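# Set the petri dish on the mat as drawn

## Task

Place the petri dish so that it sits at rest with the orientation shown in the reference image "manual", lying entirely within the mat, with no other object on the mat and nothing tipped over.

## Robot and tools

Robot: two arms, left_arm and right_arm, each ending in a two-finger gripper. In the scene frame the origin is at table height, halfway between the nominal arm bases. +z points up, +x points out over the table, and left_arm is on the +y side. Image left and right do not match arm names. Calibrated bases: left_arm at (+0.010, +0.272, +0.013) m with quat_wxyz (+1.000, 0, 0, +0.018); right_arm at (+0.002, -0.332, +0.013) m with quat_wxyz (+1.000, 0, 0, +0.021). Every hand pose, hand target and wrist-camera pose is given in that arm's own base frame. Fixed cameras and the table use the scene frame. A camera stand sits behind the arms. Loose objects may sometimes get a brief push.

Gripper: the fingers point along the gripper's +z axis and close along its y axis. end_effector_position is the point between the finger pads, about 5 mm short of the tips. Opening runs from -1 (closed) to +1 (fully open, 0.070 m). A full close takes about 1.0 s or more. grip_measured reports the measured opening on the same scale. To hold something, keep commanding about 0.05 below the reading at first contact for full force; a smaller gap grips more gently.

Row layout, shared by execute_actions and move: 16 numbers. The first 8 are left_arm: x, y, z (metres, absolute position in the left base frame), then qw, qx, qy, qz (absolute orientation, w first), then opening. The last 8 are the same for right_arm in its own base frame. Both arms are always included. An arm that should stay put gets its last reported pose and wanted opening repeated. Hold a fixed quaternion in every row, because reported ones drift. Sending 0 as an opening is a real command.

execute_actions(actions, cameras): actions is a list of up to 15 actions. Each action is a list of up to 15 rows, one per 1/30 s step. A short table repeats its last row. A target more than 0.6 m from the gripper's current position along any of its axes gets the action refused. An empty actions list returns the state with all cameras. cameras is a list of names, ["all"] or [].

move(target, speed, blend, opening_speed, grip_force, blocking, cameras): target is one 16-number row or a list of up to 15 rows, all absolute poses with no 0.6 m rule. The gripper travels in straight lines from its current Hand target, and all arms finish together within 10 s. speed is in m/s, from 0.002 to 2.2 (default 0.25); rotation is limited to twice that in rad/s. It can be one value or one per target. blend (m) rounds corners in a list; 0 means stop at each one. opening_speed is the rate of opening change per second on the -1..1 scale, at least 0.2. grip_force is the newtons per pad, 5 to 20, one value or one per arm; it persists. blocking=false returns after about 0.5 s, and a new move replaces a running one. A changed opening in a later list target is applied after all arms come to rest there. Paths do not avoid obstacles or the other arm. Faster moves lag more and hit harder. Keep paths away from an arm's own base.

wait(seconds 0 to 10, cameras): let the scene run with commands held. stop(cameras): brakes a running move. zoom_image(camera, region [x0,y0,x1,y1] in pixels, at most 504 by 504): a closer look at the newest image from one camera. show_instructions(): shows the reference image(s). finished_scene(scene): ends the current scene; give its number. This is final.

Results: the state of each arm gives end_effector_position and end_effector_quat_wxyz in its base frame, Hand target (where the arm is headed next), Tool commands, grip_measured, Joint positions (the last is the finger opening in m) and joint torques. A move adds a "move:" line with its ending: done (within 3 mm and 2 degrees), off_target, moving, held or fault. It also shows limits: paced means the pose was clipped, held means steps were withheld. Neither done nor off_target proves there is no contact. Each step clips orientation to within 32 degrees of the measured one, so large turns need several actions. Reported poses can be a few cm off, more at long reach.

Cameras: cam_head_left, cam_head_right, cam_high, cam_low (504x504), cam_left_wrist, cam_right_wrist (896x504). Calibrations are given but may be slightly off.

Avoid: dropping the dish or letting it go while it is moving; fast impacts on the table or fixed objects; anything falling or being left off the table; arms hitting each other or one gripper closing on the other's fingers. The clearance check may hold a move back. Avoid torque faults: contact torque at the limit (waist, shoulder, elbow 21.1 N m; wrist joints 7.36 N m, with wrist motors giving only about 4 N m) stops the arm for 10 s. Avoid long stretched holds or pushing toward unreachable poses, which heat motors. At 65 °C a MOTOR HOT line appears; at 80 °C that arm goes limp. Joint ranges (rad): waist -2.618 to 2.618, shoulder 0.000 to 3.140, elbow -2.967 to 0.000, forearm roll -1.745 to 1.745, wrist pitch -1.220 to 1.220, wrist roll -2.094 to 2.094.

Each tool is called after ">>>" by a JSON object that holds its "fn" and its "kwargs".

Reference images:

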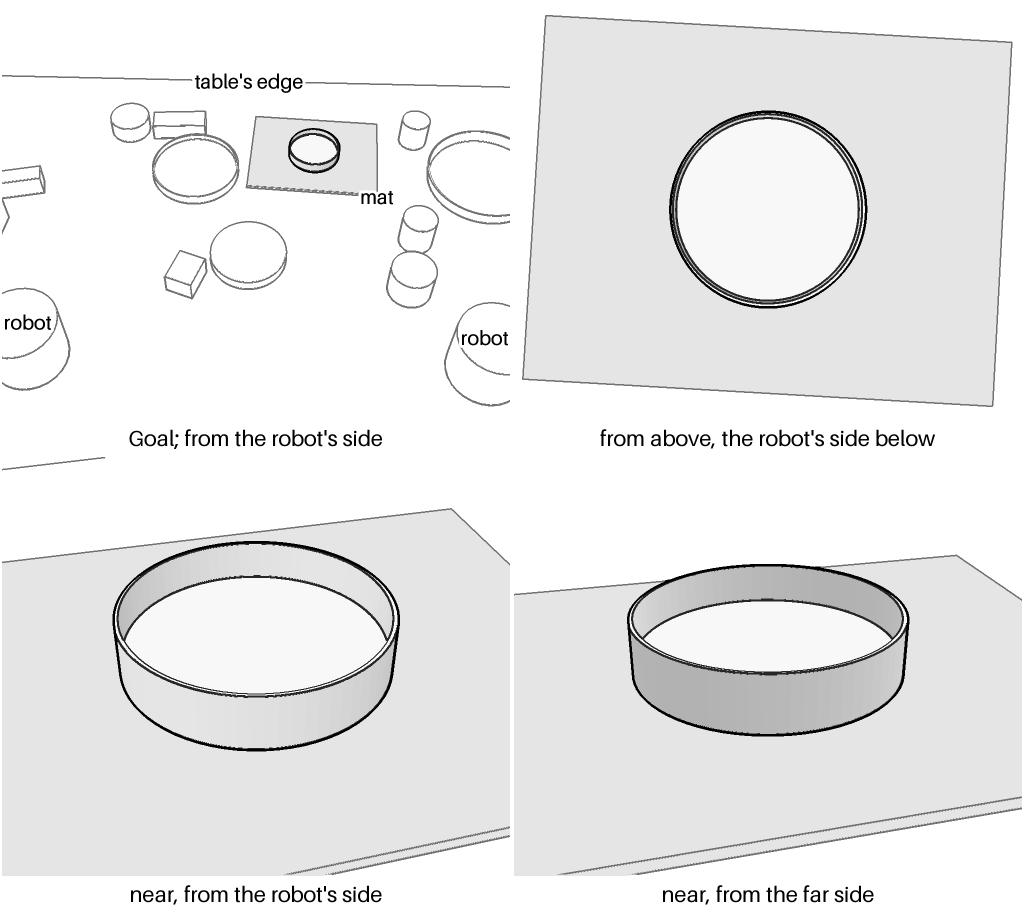

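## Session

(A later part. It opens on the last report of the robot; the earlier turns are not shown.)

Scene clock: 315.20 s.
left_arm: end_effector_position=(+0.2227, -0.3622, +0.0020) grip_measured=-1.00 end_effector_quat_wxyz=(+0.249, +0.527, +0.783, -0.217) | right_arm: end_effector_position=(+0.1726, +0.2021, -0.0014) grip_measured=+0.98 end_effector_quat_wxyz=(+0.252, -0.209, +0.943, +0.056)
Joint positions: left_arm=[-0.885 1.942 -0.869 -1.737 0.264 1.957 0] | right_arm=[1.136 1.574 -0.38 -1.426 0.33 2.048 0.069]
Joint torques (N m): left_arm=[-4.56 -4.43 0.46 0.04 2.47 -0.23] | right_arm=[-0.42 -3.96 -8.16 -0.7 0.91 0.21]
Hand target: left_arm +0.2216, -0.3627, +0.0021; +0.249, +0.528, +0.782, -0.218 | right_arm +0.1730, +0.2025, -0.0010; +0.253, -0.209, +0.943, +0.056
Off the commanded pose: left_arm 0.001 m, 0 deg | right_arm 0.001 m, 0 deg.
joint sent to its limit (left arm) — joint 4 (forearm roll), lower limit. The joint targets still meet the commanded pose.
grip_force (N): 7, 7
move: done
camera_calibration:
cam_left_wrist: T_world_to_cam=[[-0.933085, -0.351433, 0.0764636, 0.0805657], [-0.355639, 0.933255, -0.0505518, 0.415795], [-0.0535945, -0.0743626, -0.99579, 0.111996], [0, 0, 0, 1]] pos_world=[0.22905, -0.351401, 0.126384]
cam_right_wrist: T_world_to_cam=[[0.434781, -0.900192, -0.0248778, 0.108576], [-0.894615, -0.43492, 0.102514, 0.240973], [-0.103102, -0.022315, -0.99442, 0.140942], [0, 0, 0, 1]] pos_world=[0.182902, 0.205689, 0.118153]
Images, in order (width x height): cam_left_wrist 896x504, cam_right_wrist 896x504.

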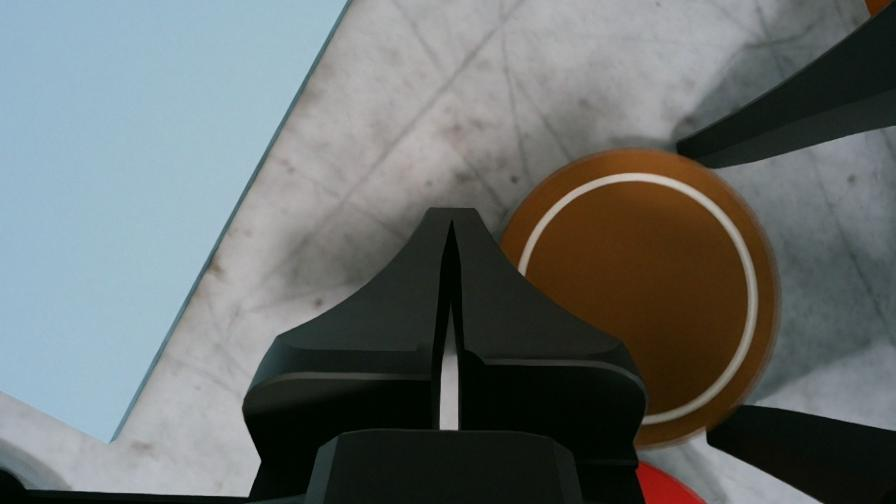

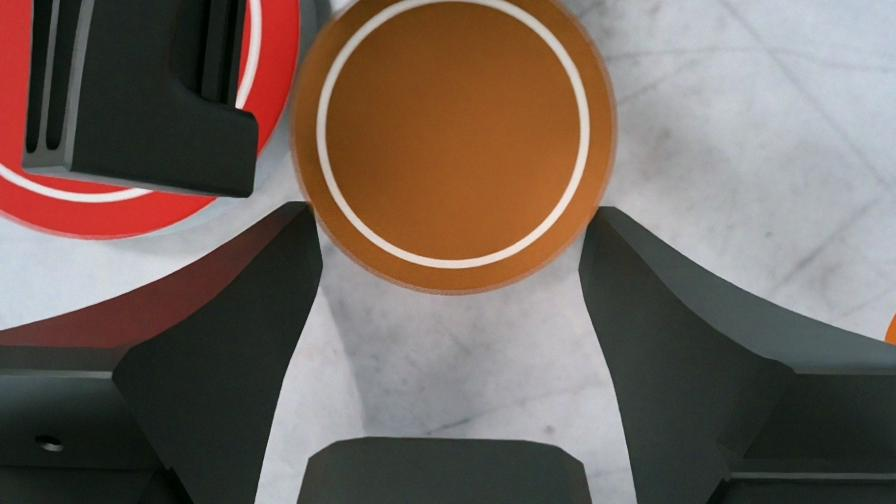

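>>> {"fn": "move", "kwargs": {"target": [[0.2221,-0.3625,0.002,0.250,0.527,0.783,-0.218,-1,0.1771,0.2043,0.0126,0.2527,-0.2090,0.9430,0.0560,0.7],[0.2221,-0.3625,0.002,0.250,0.527,0.783,-0.218,-1,0.1844,0.2077,0.0246,0.2527,-0.2090,0.9430,0.0560,0.7]], "speed": 0.04, "blend": 0.005, "cameras": ["cam_right_wrist","cam_left_wrist"]}}

Scene clock: 330.13 s.
left_arm: end_effector_position=(+0.2235, -0.3619, +0.0018) grip_measured=-1.00 end_effector_quat_wxyz=(+0.250, +0.527, +0.784, -0.214) | right_arm: end_effector_position=(+0.1774, +0.2045, +0.0119) grip_measured=+0.99 end_effector_quat_wxyz=(+0.256, -0.208, +0.942, +0.058)
Joint positions: left_arm=[-0.887 1.942 -0.87 -1.737 0.257 1.956 0] | right_arm=[1.121 1.527 -0.409 -1.252 0.343 1.849 0.07]
Joint torques (N m): left_arm=[-7.56 -1.33 1.53 -0.01 4.48 -0.29] | right_arm=[-0.4 -3.04 -9.91 -0.94 -0.07 -0.11]
Hand target: left_arm +0.2221, -0.3625, +0.0021; +0.249, +0.527, +0.783, -0.218 | right_arm +0.1765, +0.2040, +0.0112; +0.255, -0.209, +0.942, +0.057
Off the commanded pose: left_arm 0.002 m, 0 deg | right_arm 0.015 m, 0 deg.
joint sent to its limit (left arm) — joint 4 (forearm roll), lower limit.
grip_force (N): 7, 7
move: held (right_arm; a check stopped the path); path passed 0 of 2 targets; limits=held
pose unreachable (right arm): on one or more control steps of this call, first in action 0 (counted from 0), this arm could not follow its commanded pose, so it was not sent that pose on those steps. It may still have moved: this result reports where it is.
cause: moving toward the commanded pose would bring a part of the arm too close to another arm (this arm's gripper and a part of the left arm just beyond its joint 6 (wrist roll), at the place that arm is still heading or pushing toward).
camera_calibration:
cam_left_wrist: T_world_to_cam=[[-0.932341, -0.354438, 0.0715062, 0.0801687], [-0.358175, 0.932396, -0.0484578, 0.416101], [-0.0494968, -0.0707909, -0.996262, 0.112276], [0, 0, 0, 1]] pos_world=[0.229339, -0.351608, 0.126287]
cam_right_wrist: T_world_to_cam=[[0.43484, -0.900104, -0.026977, 0.108907], [-0.895492, -0.435381, 0.0924011, 0.24538], [-0.0949159, -0.016022, -0.995356, 0.1521], [0, 0, 0, 1]] pos_world=[0.186815, 0.207298, 0.131659]
Images, in order (width x height): cam_left_wrist 896x504, cam_right_wrist 896x504.

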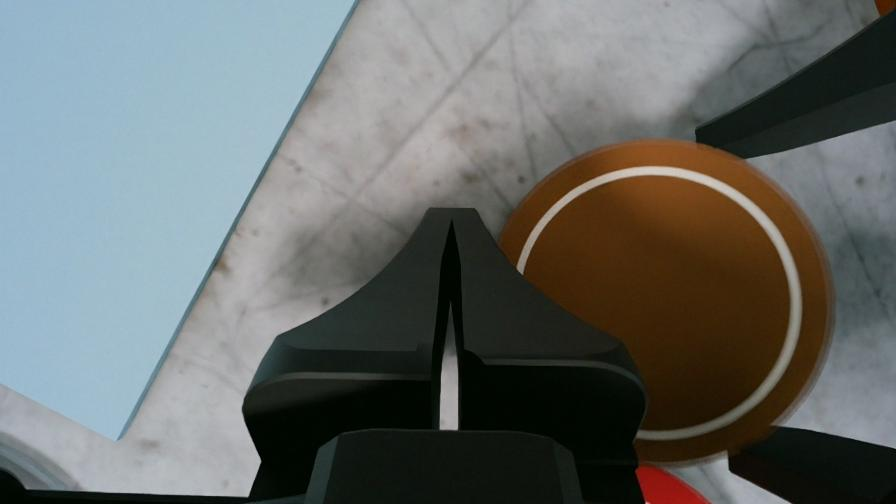

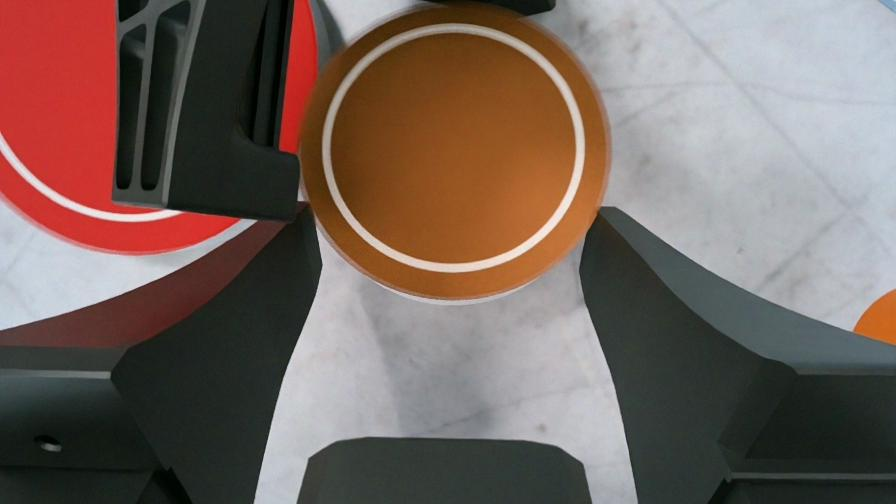

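>>> {"fn": "move", "kwargs": {"target": [[0.2221,-0.3625,0.002,0.250,0.527,0.783,-0.218,-1,0.1732,0.2025,0.0165,0.3339,-0.2034,0.9177,0.0740,0.7],[0.2239,-0.3617,0.002,0.250,0.527,0.783,-0.218,-1,0.1763,0.2039,0.0245,0.3971,-0.1977,0.8919,0.0880,0.7]], "speed": 0.04, "blend": 0.005, "cameras": ["cam_right_wrist","cam_left_wrist","cam_head_left"]}}

Scene clock: 403.53 s.
left_arm: end_effector_position=(+0.2237, -0.3615, +0.0018) grip_measured=-1.00 end_effector_quat_wxyz=(+0.249, +0.527, +0.783, -0.218) | right_arm: end_effector_position=(+0.1763, +0.2038, +0.0250) grip_measured=+0.93 end_effector_quat_wxyz=(+0.320, -0.220, +0.921, +0.042)
Joint positions: left_arm=[-0.881 1.943 -0.869 -1.737 0.267 1.96 0] | right_arm=[1.262 1.504 -0.366 -1.441 0.502 2.1 0.067]
Joint torques (N m): left_arm=[1.92 -1.69 -0.39 -0.01 -1.42 0.12] | right_arm=[0.86 -3.37 -4.07 -0.3 0.38 0.19]
Hand target: left_arm +0.2239, -0.3617, +0.0020; +0.250, +0.527, +0.783, -0.218 | right_arm +0.1763, +0.2039, +0.0250; +0.320, -0.220, +0.921, +0.042
Off the commanded pose: left_arm 0.000 m, 0 deg | right_arm 0.000 m, 11 deg.
MOTOR HOT: joint 5 (wrist pitch) of the left arm reports 67 °C; the controller stops that arm at 80 °C. To cool a motor, set the load down, stop pushing, or move to a pose that needs little force.
joint sent to its limit (left arm) — joint 4 (forearm roll), lower limit. The joint targets still meet the commanded pose.
joint sent to its limit (right arm) — joint 6 (wrist roll), upper limit. The joint targets are off in orientation, not in position.
grip_force (N): 7, 7
move: off_target (right_arm)
camera_calibration:
cam_left_wrist: T_world_to_cam=[[-0.933135, -0.35129, 0.0765149, 0.0818073], [-0.35554, 0.933253, -0.0512828, 0.415559], [-0.0533926, -0.0750579, -0.995749, 0.111707], [0, 0, 0, 1]] pos_world=[0.230049, -0.350699, 0.126283]
cam_right_wrist: T_world_to_cam=[[0.447763, -0.893218, 0.0408631, 0.103746], [-0.893073, -0.449, -0.0286301, 0.24827], [0.0439204, -0.0236742, -0.998754, 0.142141], [0, 0, 0, 1]] pos_world=[0.169026, 0.207507, 0.144832]
Images, in order (width x height): cam_head_left 504x504, cam_left_wrist 896x504, cam_right_wrist 896x504.

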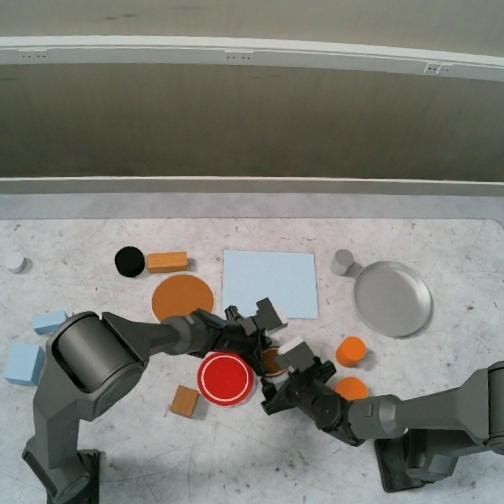

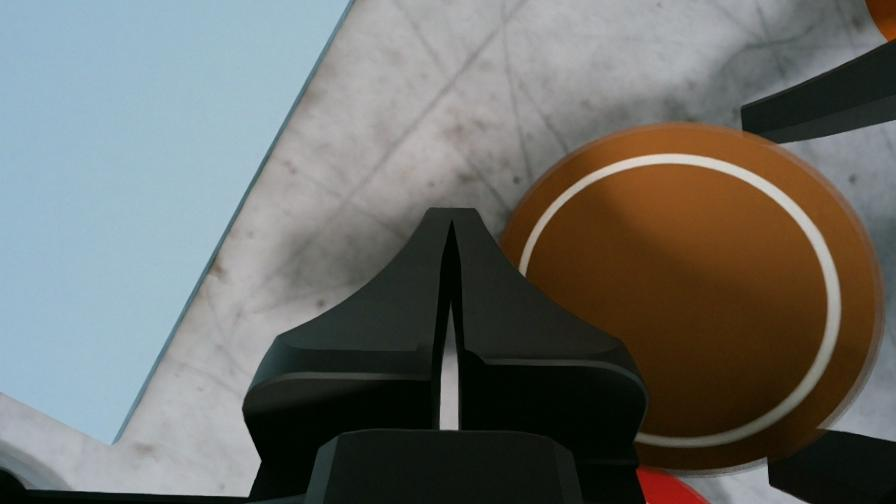

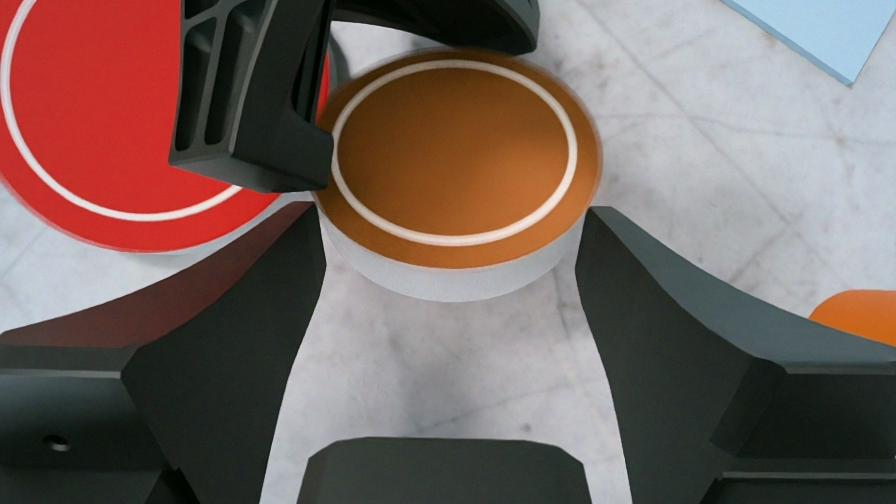

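>>> {"fn": "move", "kwargs": {"target": [[0.2248,-0.3613,0.002,0.250,0.527,0.783,-0.218,-1,0.1795,0.2054,0.0295,0.320,-0.220,0.921,0.042,0.7],[0.2257,-0.3608,0.002,0.250,0.527,0.783,-0.218,-1,0.1830,0.2070,0.0345,0.320,-0.220,0.921,0.042,0.7]], "speed": 0.04, "blend": 0.005, "cameras": ["cam_right_wrist","cam_left_wrist"]}}

Scene clock: 410.23 s.
left_arm: end_effector_position=(+0.2246, -0.3613, +0.0021) grip_measured=-1.00 end_effector_quat_wxyz=(+0.250, +0.527, +0.783, -0.218) | right_arm: end_effector_position=(+0.1781, +0.2046, +0.0271) grip_measured=+0.92 end_effector_quat_wxyz=(+0.320, -0.219, +0.921, +0.042)
Joint positions: left_arm=[-0.878 1.943 -0.87 -1.734 0.268 1.96 0] | right_arm=[1.253 1.499 -0.374 -1.423 0.5 2.072 0.067]
Joint torques (N m): left_arm=[1.66 -1.61 -0.32 0.21 -1.33 -0.05] | right_arm=[0.71 -2.49 -2.97 -0.34 0.37 0.06]
Hand target: left_arm +0.2247, -0.3613, +0.0020; +0.250, +0.527, +0.783, -0.218 | right_arm +0.1777, +0.2043, +0.0267; +0.320, -0.220, +0.921, +0.041
Off the commanded pose: left_arm 0.001 m, 0 deg | right_arm 0.009 m, 0 deg.
MOTOR HOT: cleared for the motors of the left arm.
grip_force (N): 7, 7
move: held (right_arm; a check stopped the path); path passed 0 of 2 targets; blend cut to 0.0028 m at target 1; limits=held
pose unreachable (right arm): on one or more control steps of this call, first in action 0 (counted from 0), this arm could not follow its commanded pose, so it was not sent that pose on those steps. It may still have moved: this result reports where it is.
cause: moving toward the commanded pose would bring a part of the arm too close to another arm (this arm's gripper and a part of the left arm just beyond its joint 6 (wrist roll), at the place that arm is still heading or pushing toward).
camera_calibration:
cam_left_wrist: T_world_to_cam=[[-0.933414, -0.350665, 0.075976, 0.0829869], [-0.354926, 0.933432, -0.0522636, 0.415622], [-0.0525915, -0.0757494, -0.995739, 0.111642], [0, 0, 0, 1]] pos_world=[0.230848, -0.350398, 0.126583]
cam_right_wrist: T_world_to_cam=[[0.446204, -0.894048, 0.0397673, 0.10408], [-0.893857, -0.447404, -0.0291364, 0.250127], [0.0438414, -0.0225455, -0.998784, 0.143958], [0, 0, 0, 1]] pos_world=[0.170825, 0.208206, 0.146932]
Images, in order (width x height): cam_left_wrist 896x504, cam_right_wrist 896x504.

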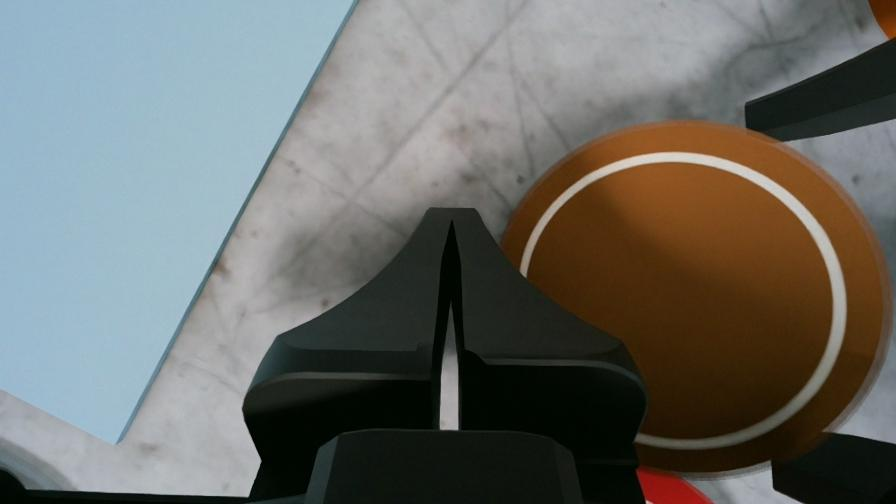

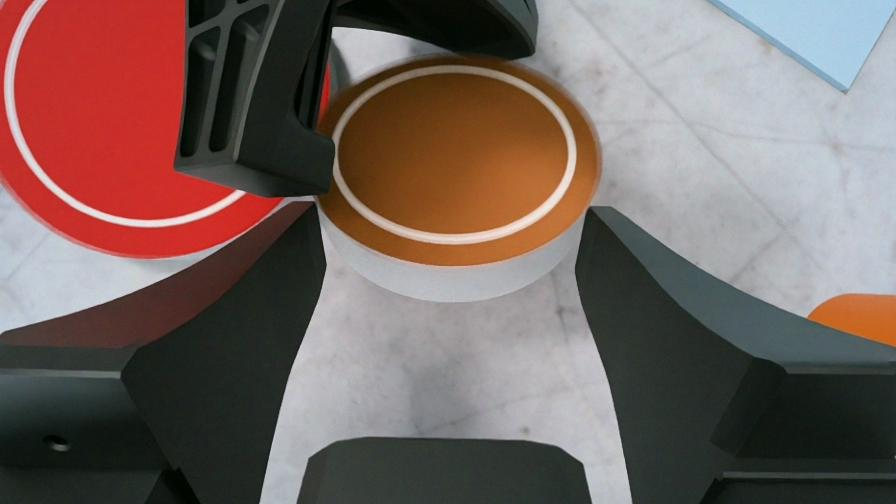

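>>> {"fn": "move", "kwargs": {"target": [[0.2300,-0.3588,0.002,0.250,0.527,0.783,-0.218,-1,0.1781,0.2046,0.0271,0.320,-0.220,0.921,0.042,0.7],[0.2300,-0.3588,0.002,0.250,0.527,0.783,-0.218,-1,0.1790,0.2050,0.033,0.320,-0.220,0.921,0.042,0.7]], "speed": 0.04, "cameras": ["cam_right_wrist","cam_left_wrist"]}}

Scene clock: 415.50 s.
left_arm: end_effector_position=(+0.2298, -0.3589, +0.0022) grip_measured=-1.00 end_effector_quat_wxyz=(+0.250, +0.527, +0.782, -0.218) | right_arm: end_effector_position=(+0.1788, +0.2050, +0.0330) grip_measured=+0.92 end_effector_quat_wxyz=(+0.320, -0.220, +0.921, +0.042)
Joint positions: left_arm=[-0.858 1.946 -0.877 -1.701 0.279 1.944 0] | right_arm=[1.249 1.474 -0.387 -1.359 0.503 1.993 0.067]
Joint torques (N m): left_arm=[2.04 -1.35 -0.47 0.18 -1.58 -0.02] | right_arm=[0.14 -2.71 -3.83 -0.32 0.39 0.24]
Hand target: left_arm +0.2300, -0.3588, +0.0020; +0.250, +0.527, +0.783, -0.218 | right_arm +0.1790, +0.2050, +0.0330; +0.320, -0.220, +0.921, +0.042
Off the commanded pose: left_arm 0.000 m, 0 deg | right_arm 0.000 m, 0 deg.
grip_force (N): 7, 7
move: done
camera_calibration:
cam_left_wrist: T_world_to_cam=[[-0.933609, -0.350113, 0.0761244, 0.088937], [-0.354413, 0.933599, -0.0527722, 0.415134], [-0.0525934, -0.076248, -0.995701, 0.111927], [0, 0, 0, 1]] pos_world=[0.236048, -0.347897, 0.126583]
cam_right_wrist: T_world_to_cam=[[0.448709, -0.89276, 0.0405017, 0.103171], [-0.892613, -0.449926, -0.0284377, 0.251356], [0.0436108, -0.0233921, -0.998775, 0.150046], [0, 0, 0, 1]] pos_world=[0.171526, 0.208708, 0.152832]
Images, in order (width x height): cam_left_wrist 896x504, cam_right_wrist 896x504.

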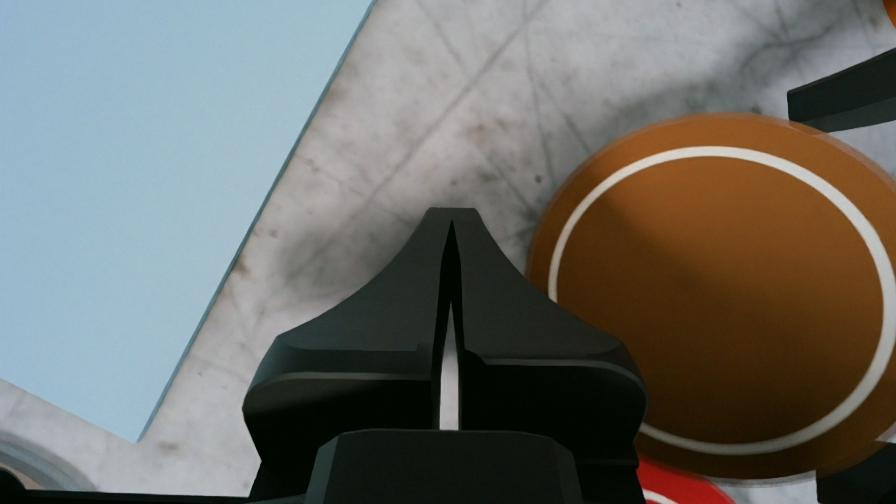

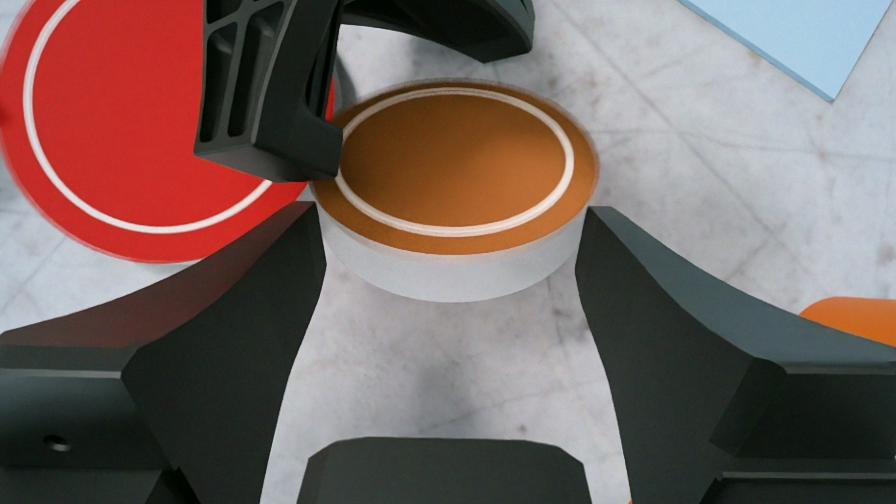

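>>> {"fn": "move", "kwargs": {"target": [[0.2526,-0.3481,0.002,0.250,0.527,0.783,-0.218,-1,0.1790,0.2050,0.033,0.320,-0.220,0.921,0.042,0.7],[0.2526,-0.3481,0.002,0.250,0.527,0.783,-0.218,-1,0.1853,0.2079,0.037,0.320,-0.220,0.921,0.042,0.7],[0.2526,-0.3481,0.002,0.250,0.527,0.783,-0.218,-1,0.1910,0.2106,0.0395,0.320,-0.220,0.921,0.042,0.7]], "speed": [0.1,0.04,0.04], "blend": [0,0.003,0], "cameras": ["cam_right_wrist","cam_left_wrist"]}}

Scene clock: 425.13 s.
left_arm: end_effector_position=(+0.2526, -0.3479, +0.0019) grip_measured=-1.00 end_effector_quat_wxyz=(+0.250, +0.527, +0.783, -0.218) | right_arm: end_effector_position=(+0.1913, +0.2108, +0.0398) grip_measured=+0.70 end_effector_quat_wxyz=(+0.320, -0.220, +0.920, +0.042)
Joint positions: left_arm=[-0.778 1.965 -0.91 -1.574 0.322 1.879 0] | right_arm=[1.193 1.479 -0.434 -1.317 0.484 1.893 0.059]
Joint torques (N m): left_arm=[0.69 -2.3 -0.7 0.22 -1.24 0.11] | right_arm=[0.75 -2.6 -3.36 -0.2 0.15 0.21]
Hand target: left_arm +0.2526, -0.3481, +0.0020; +0.250, +0.527, +0.783, -0.218 | right_arm +0.1910, +0.2106, +0.0395; +0.320, -0.220, +0.921, +0.042
Off the commanded pose: left_arm 0.000 m, 0 deg | right_arm 0.000 m, 0 deg.
grip_force (N): 7, 7
move: done
camera_calibration:
cam_left_wrist: T_world_to_cam=[[-0.933021, -0.351555, 0.0766909, 0.113447], [-0.355854, 0.933096, -0.0519542, 0.41316], [-0.0532952, -0.0757651, -0.9957, 0.114008], [0, 0, 0, 1]] pos_world=[0.258949, -0.336997, 0.126283]
cam_right_wrist: T_world_to_cam=[[0.447775, -0.893228, 0.0405066, 0.102735], [-0.893017, -0.449026, -0.0299258, 0.265213], [0.0449191, -0.0227731, -0.998731, 0.156056], [0, 0, 0, 1]] pos_world=[0.183828, 0.214408, 0.159633]
Images, in order (width x height): cam_left_wrist 896x504, cam_right_wrist 896x504.

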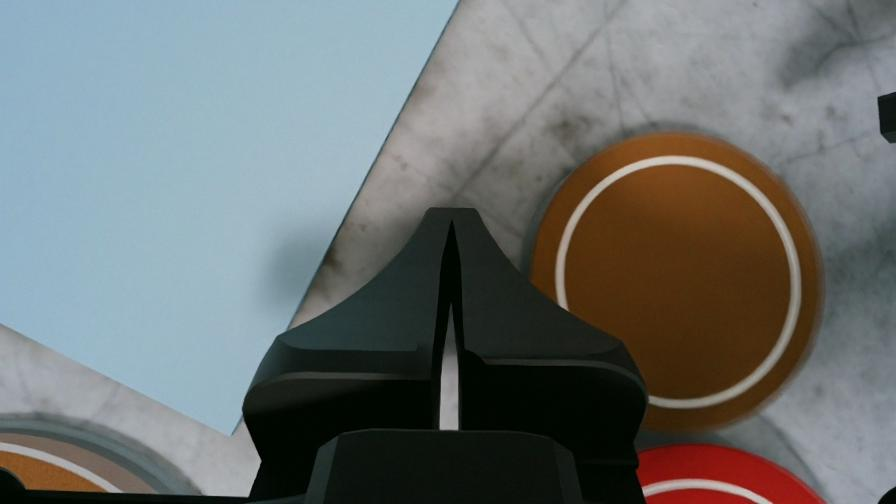

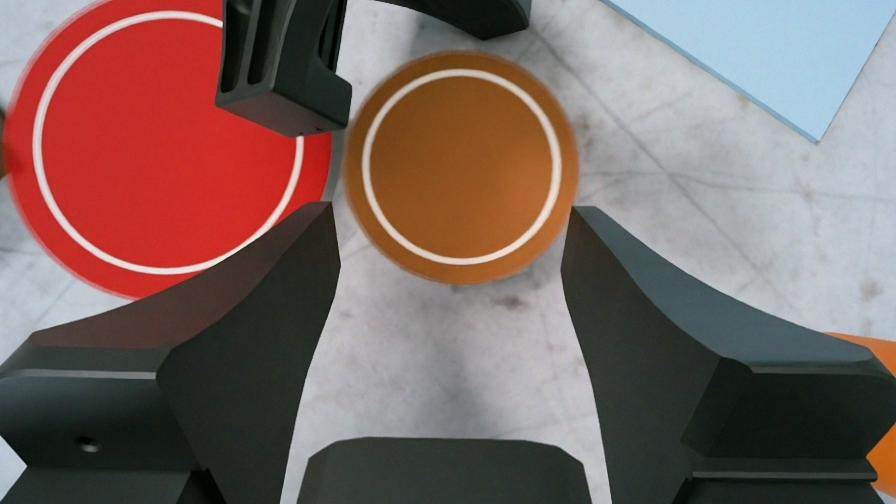

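>>> {"fn": "move", "kwargs": {"target": [[0.30,-0.32,0.12,0.249,0.503,0.794,-0.233,-1,0.1798,0.2014,0.045,0.2527,-0.2090,0.9430,0.0560,1],[0.29,-0.33,0.12,-0.1694,-0.2157,0.9609,-0.0380,-1,0.1798,0.2014,-0.001,0.2527,-0.2090,0.9430,0.0560,1]], "speed": [0.25,0.4], "cameras": ["cam_left_wrist"]}}

Scene clock: 439.27 s.
left_arm: end_effector_position=(+0.2899, -0.3299, +0.1200) grip_measured=-1.00 end_effector_quat_wxyz=(-0.086, -0.237, +0.956, -0.148) | right_arm: end_effector_position=(+0.1800, +0.2014, -0.0008) grip_measured=+0.99 end_effector_quat_wxyz=(+0.253, -0.209, +0.943, +0.056)
Joint positions: left_arm=[-0.693 2.008 -1.7 -0.336 1.227 -1.085 0] | right_arm=[1.097 1.579 -0.389 -1.448 0.315 2.035 0.069]
Joint torques (N m): left_arm=[0.35 -12.88 -2.65 -0.19 -0.03 0.11] | right_arm=[1.07 -3.17 -2.79 -0.23 0.14 0.19]
Hand target: left_arm +0.2898, -0.3299, +0.1196; -0.087, -0.237, +0.956, -0.148 | right_arm +0.1798, +0.2014, -0.0010; +0.253, -0.209, +0.943, +0.056
Off the commanded pose: left_arm 0.000 m, 16 deg | right_arm 0.000 m, 0 deg.
joint sent to its limit (left arm) — joint 5 (wrist pitch), upper limit. The joint targets are off in orientation, not in position.
grip_force (N): 7, 7
move: off_target (left_arm)
camera_calibration:
cam_left_wrist: T_world_to_cam=[[0.479481, -0.843909, 0.240657, -0.446112], [-0.654523, -0.161238, 0.738648, 0.0464193], [-0.584549, -0.511684, -0.629668, 0.201214], [0, 0, 0, 1]] pos_world=[0.361904, -0.266036, 0.199771]
Images, in order (width x height): cam_left_wrist 896x504.

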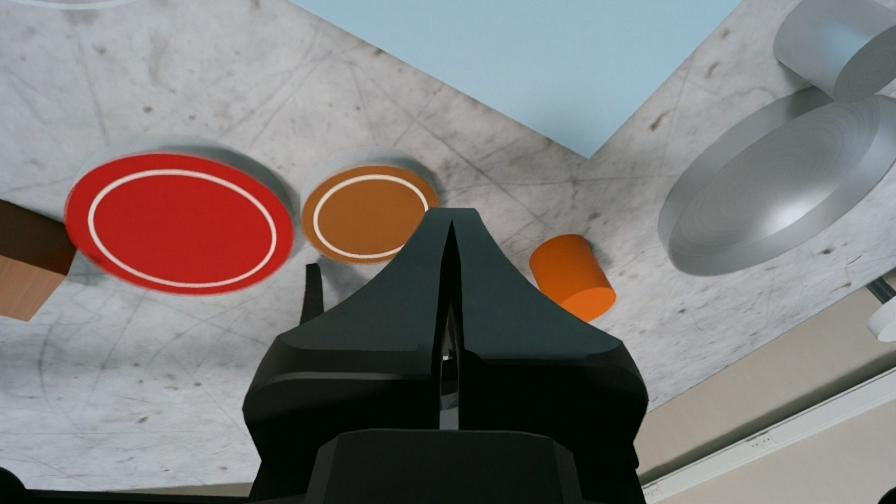

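>>> {"fn": "move", "kwargs": {"target": [[0.245,-0.356,0.07,-0.0426,-0.2188,0.9748,-0.0096,-1,0.1798,0.2014,-0.001,0.2527,-0.2090,0.9430,0.0560,1],[0.2340,-0.3605,0.0,-0.0426,-0.2188,0.9748,-0.0096,-1,0.1940,0.2080,-0.001,0.2527,-0.2090,0.9430,0.0560,1]], "speed": [0.2,0.08], "cameras": ["cam_left_wrist","cam_right_wrist"]}}

Scene clock: 447.27 s.
left_arm: end_effector_position=(+0.2374, -0.3624, +0.0122) grip_measured=-1.00 end_effector_quat_wxyz=(-0.036, -0.219, +0.975, -0.023) | right_arm: end_effector_position=(+0.1940, +0.2073, -0.0012) grip_measured=+0.99 end_effector_quat_wxyz=(+0.252, -0.208, +0.943, +0.055)
Joint positions: left_arm=[-0.948 2.199 -1.634 -0.096 1.082 -1.346 0] | right_arm=[1.045 1.615 -0.435 -1.446 0.293 1.986 0.07]
Joint torques (N m): left_arm=[-4.44 14.47 2.86 -1.35 -3.06 -0.06] | right_arm=[1.77 -4.11 -6.47 -0.42 -0.37 -0.14]
Hand target: left_arm +0.2339, -0.3603, +0.0002; -0.043, -0.219, +0.975, -0.010 | right_arm +0.1940, +0.2080, -0.0010; +0.253, -0.209, +0.943, +0.056
Off the commanded pose: left_arm 0.013 m, 2 deg | right_arm 0.001 m, 0 deg.
grip_force (N): 7, 7
move: off_target (left_arm)
camera_calibration:
cam_left_wrist: T_world_to_cam=[[0.428867, -0.902977, 0.0265547, -0.429133], [-0.698087, -0.312612, 0.644165, 0.0431637], [-0.573365, -0.294799, -0.764426, 0.163625], [0, 0, 0, 1]] pos_world=[0.30799, -0.325767, 0.10867]
cam_right_wrist: T_world_to_cam=[[0.433413, -0.90087, -0.0242112, 0.104345], [-0.895417, -0.433516, 0.101448, 0.262253], [-0.101887, -0.0222897, -0.994546, 0.143315], [0, 0, 0, 1]] pos_world=[0.204203, 0.210887, 0.118455]
Images, in order (width x height): cam_left_wrist 896x504, cam_right_wrist 896x504.

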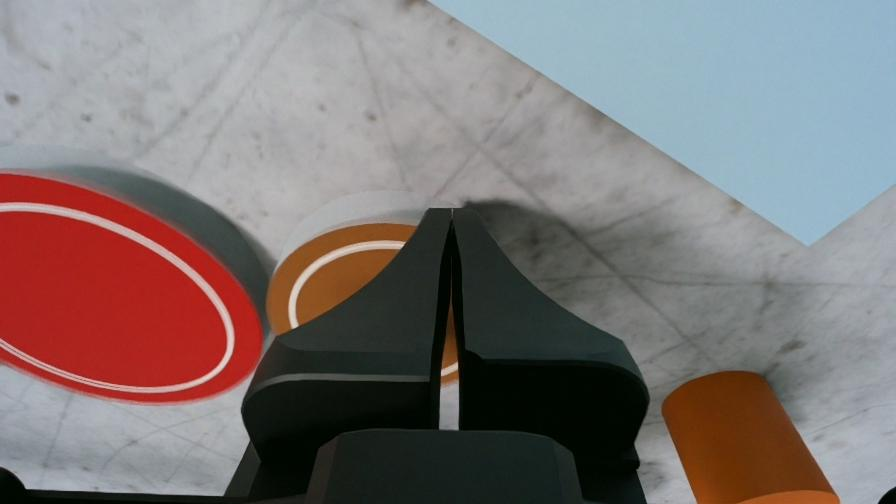

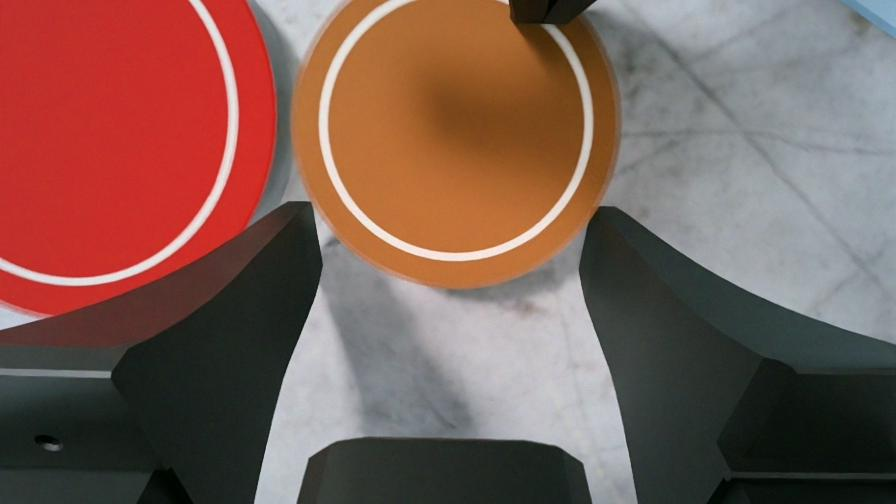

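>>> {"fn": "move", "kwargs": {"target": [[0.2374,-0.3624,0.035,-0.0426,-0.2188,0.9748,-0.0096,-1,0.1940,0.2080,-0.001,0.2527,-0.2090,0.9430,0.0560,1],[0.2400,-0.3400,0.03,-0.0426,-0.2188,0.9748,-0.0096,-1,0.1940,0.2080,-0.001,0.2527,-0.2090,0.9430,0.0560,1],[0.2400,-0.3400,0.001,-0.0426,-0.2188,0.9748,-0.0096,-1,0.1940,0.2080,-0.001,0.2527,-0.2090,0.9430,0.0560,1]], "speed": [0.1,0.1,0.06], "cameras": ["cam_left_wrist","cam_right_wrist"]}}

Scene clock: 454.90 s.
left_arm: end_effector_position=(+0.2405, -0.3398, +0.0114) grip_measured=-1.00 end_effector_quat_wxyz=(-0.040, -0.218, +0.975, -0.015) | right_arm: end_effector_position=(+0.1939, +0.2083, -0.0009) grip_measured=+0.99 end_effector_quat_wxyz=(+0.253, -0.210, +0.943, +0.056)
Joint positions: left_arm=[-0.91 2.157 -1.554 -0.098 1.064 -1.302 0] | right_arm=[1.046 1.615 -0.437 -1.447 0.292 1.985 0.069]
Joint torques (N m): left_arm=[-2.1 13.76 1.89 -0.27 -4.52 -0.18] | right_arm=[0.14 -3.16 -2.91 -0.09 0.25 0.22]
Hand target: left_arm +0.2399, -0.3398, +0.0011; -0.043, -0.219, +0.975, -0.010 | right_arm +0.1940, +0.2080, -0.0010; +0.253, -0.209, +0.943, +0.056
Off the commanded pose: left_arm 0.010 m, 1 deg | right_arm 0.000 m, 0 deg.
grip_force (N): 7, 7
move: off_target (left_arm)
camera_calibration:
cam_left_wrist: T_world_to_cam=[[0.426561, -0.904398, 0.0105228, -0.409786], [-0.692195, -0.318942, 0.647411, 0.0492564], [-0.582161, -0.283444, -0.762068, 0.177475], [0, 0, 0, 1]] pos_world=[0.312213, -0.304595, 0.107671]
cam_right_wrist: T_world_to_cam=[[0.436487, -0.899354, -0.0253442, 0.104307], [-0.893987, -0.436711, 0.100356, 0.262999], [-0.101324, -0.0211467, -0.994629, 0.143274], [0, 0, 0, 1]] pos_world=[0.204106, 0.211693, 0.118754]
Images, in order (width x height): cam_left_wrist 896x504, cam_right_wrist 896x504.

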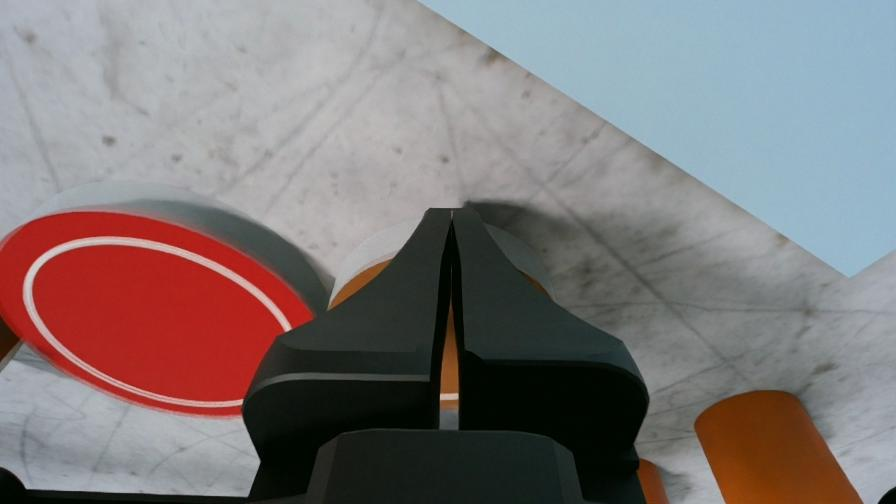

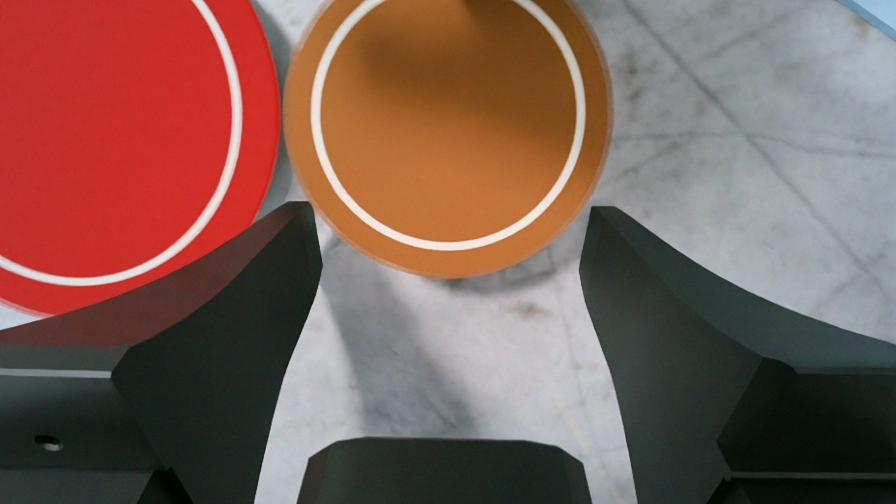

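>>> {"fn": "move", "kwargs": {"target": [[0.2405,-0.3398,0.03,-0.0426,-0.2188,0.9748,-0.0096,-1,0.1940,0.2080,-0.001,0.2527,-0.2090,0.9430,0.0560,1],[0.2532,-0.3343,0.028,-0.0426,-0.2188,0.9748,-0.0096,-1,0.1940,0.2080,-0.001,0.2527,-0.2090,0.9430,0.0560,1],[0.2532,-0.3343,0.001,-0.0426,-0.2188,0.9748,-0.0096,-1,0.1940,0.2080,-0.001,0.2527,-0.2090,0.9430,0.0560,1]], "speed": [0.1,0.1,0.06], "cameras": ["cam_left_wrist","cam_right_wrist"]}}

Scene clock: 462.57 s.
left_arm: end_effector_position=(+0.2533, -0.3340, +0.0003) grip_measured=-1.00 end_effector_quat_wxyz=(-0.043, -0.219, +0.975, -0.009) | right_arm: end_effector_position=(+0.1939, +0.2083, -0.0009) grip_measured=+0.99 end_effector_quat_wxyz=(+0.253, -0.210, +0.943, +0.056)
Joint positions: left_arm=[-0.877 2.196 -1.577 -0.097 1.064 -1.272 0] | right_arm=[1.046 1.615 -0.437 -1.447 0.292 1.985 0.069]
Joint torques (N m): left_arm=[-0.33 -15.82 -2.87 -0.07 0.1 0.08] | right_arm=[0.47 -3.59 -3.94 -0.19 0.3 0.13]
Hand target: left_arm +0.2532, -0.3343, +0.0010; -0.043, -0.219, +0.975, -0.010 | right_arm +0.1940, +0.2080, -0.0010; +0.253, -0.209, +0.943, +0.056
Off the commanded pose: left_arm 0.001 m, 0 deg | right_arm 0.000 m, 0 deg.
grip_force (N): 7, 7
move: done
camera_calibration:
cam_left_wrist: T_world_to_cam=[[0.428139, -0.90371, -0.00244739, -0.410166], [-0.686497, -0.326991, 0.64946, 0.0629834], [-0.587724, -0.276379, -0.760392, 0.181856], [0, 0, 0, 1]] pos_world=[0.325727, -0.299814, 0.0963729]
cam_right_wrist: T_world_to_cam=[[0.436487, -0.899354, -0.0253442, 0.104307], [-0.893987, -0.436711, 0.100356, 0.262999], [-0.101324, -0.0211467, -0.994629, 0.143274], [0, 0, 0, 1]] pos_world=[0.204106, 0.211693, 0.118754]
Images, in order (width x height): cam_left_wrist 896x504, cam_right_wrist 896x504.

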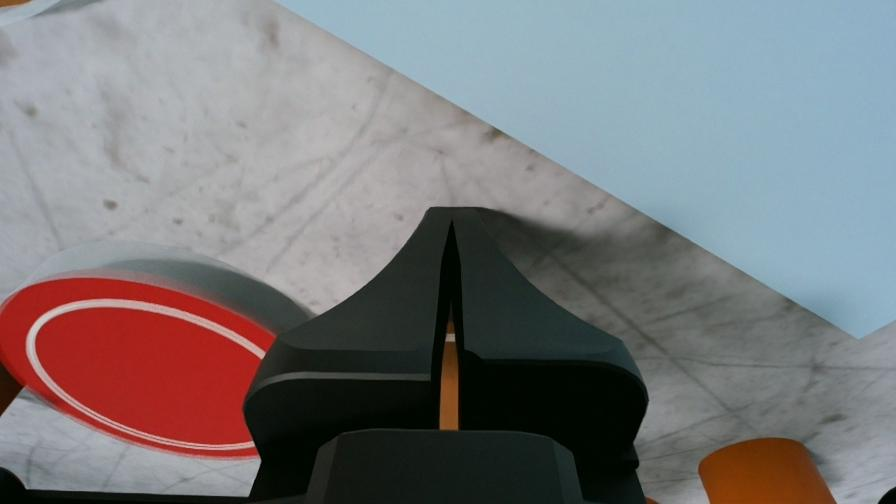

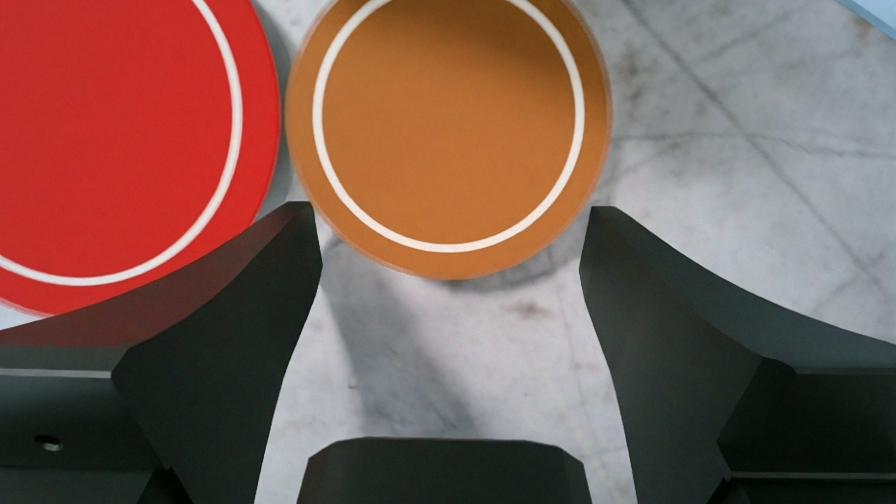

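>>> {"fn": "move", "kwargs": {"target": [[0.2532,-0.3343,0.001,-0.0426,-0.2188,0.9748,-0.0096,-1,0.1980,0.2095,-0.001,0.2527,-0.2090,0.9430,0.0560,1],[0.2532,-0.3343,0.001,-0.0426,-0.2188,0.9748,-0.0096,-1,0.1980,0.2095,-0.001,0.2527,-0.2090,0.9430,0.0560,0.8]], "speed": [0.05,0.05], "opening_speed": 0.5, "cameras": ["cam_left_wrist","cam_right_wrist"]}}

Scene clock: 467.10 s.
left_arm: end_effector_position=(+0.2535, -0.3342, +0.0009) grip_measured=-1.00 end_effector_quat_wxyz=(-0.042, -0.219, +0.975, -0.010) | right_arm: end_effector_position=(+0.1979, +0.2097, -0.0008) grip_measured=+0.81 end_effector_quat_wxyz=(+0.253, -0.209, +0.943, +0.056)
Joint positions: left_arm=[-0.877 2.195 -1.578 -0.097 1.065 -1.272 0] | right_arm=[1.032 1.624 -0.449 -1.446 0.287 1.97 0.063]
Joint torques (N m): left_arm=[-0.4 -16.62 -2.97 -0.18 0.1 -0.06] | right_arm=[0.52 -3.15 -3.47 -0.11 0.21 0.06]
Hand target: left_arm +0.2532, -0.3343, +0.0010; -0.043, -0.219, +0.975, -0.010 | right_arm +0.1980, +0.2095, -0.0010; +0.253, -0.209, +0.943, +0.056
Off the commanded pose: left_arm 0.000 m, 0 deg | right_arm 0.000 m, 0 deg.
grip_force (N): 7, 7
move: done
camera_calibration:
cam_left_wrist: T_world_to_cam=[[0.428074, -0.903742, -0.00157019, -0.41037], [-0.686864, -0.326474, 0.649332, 0.0629819], [-0.587342, -0.276884, -0.760503, 0.182002], [0, 0, 0, 1]] pos_world=[0.325826, -0.299913, 0.0968728]
cam_right_wrist: T_world_to_cam=[[0.436005, -0.899597, -0.0249853, 0.103975], [-0.894279, -0.436203, 0.0999591, 0.267087], [-0.100822, -0.0212388, -0.994678, 0.14372], [0, 0, 0, 1]] pos_world=[0.208007, 0.213092, 0.118855]
Images, in order (width x height): cam_left_wrist 896x504, cam_right_wrist 896x504.

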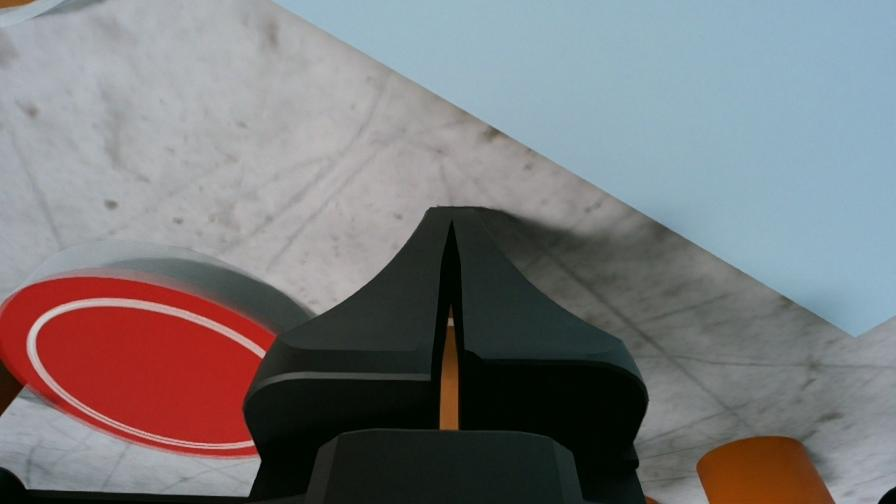

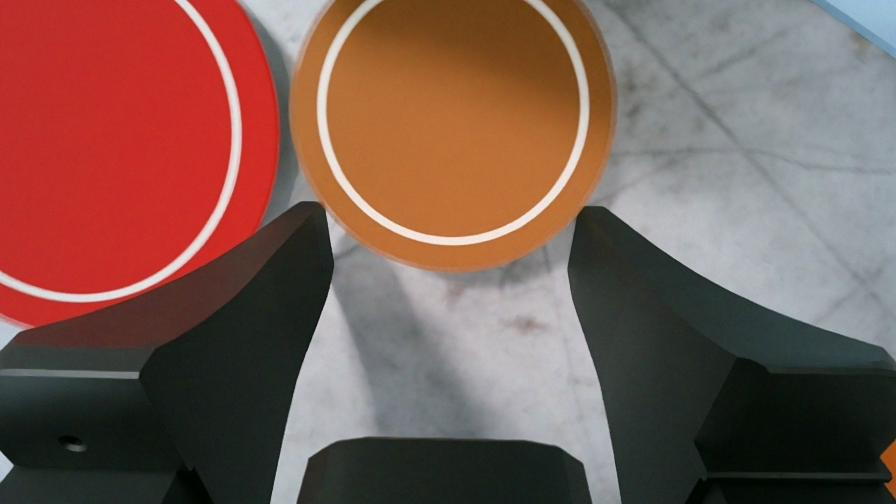

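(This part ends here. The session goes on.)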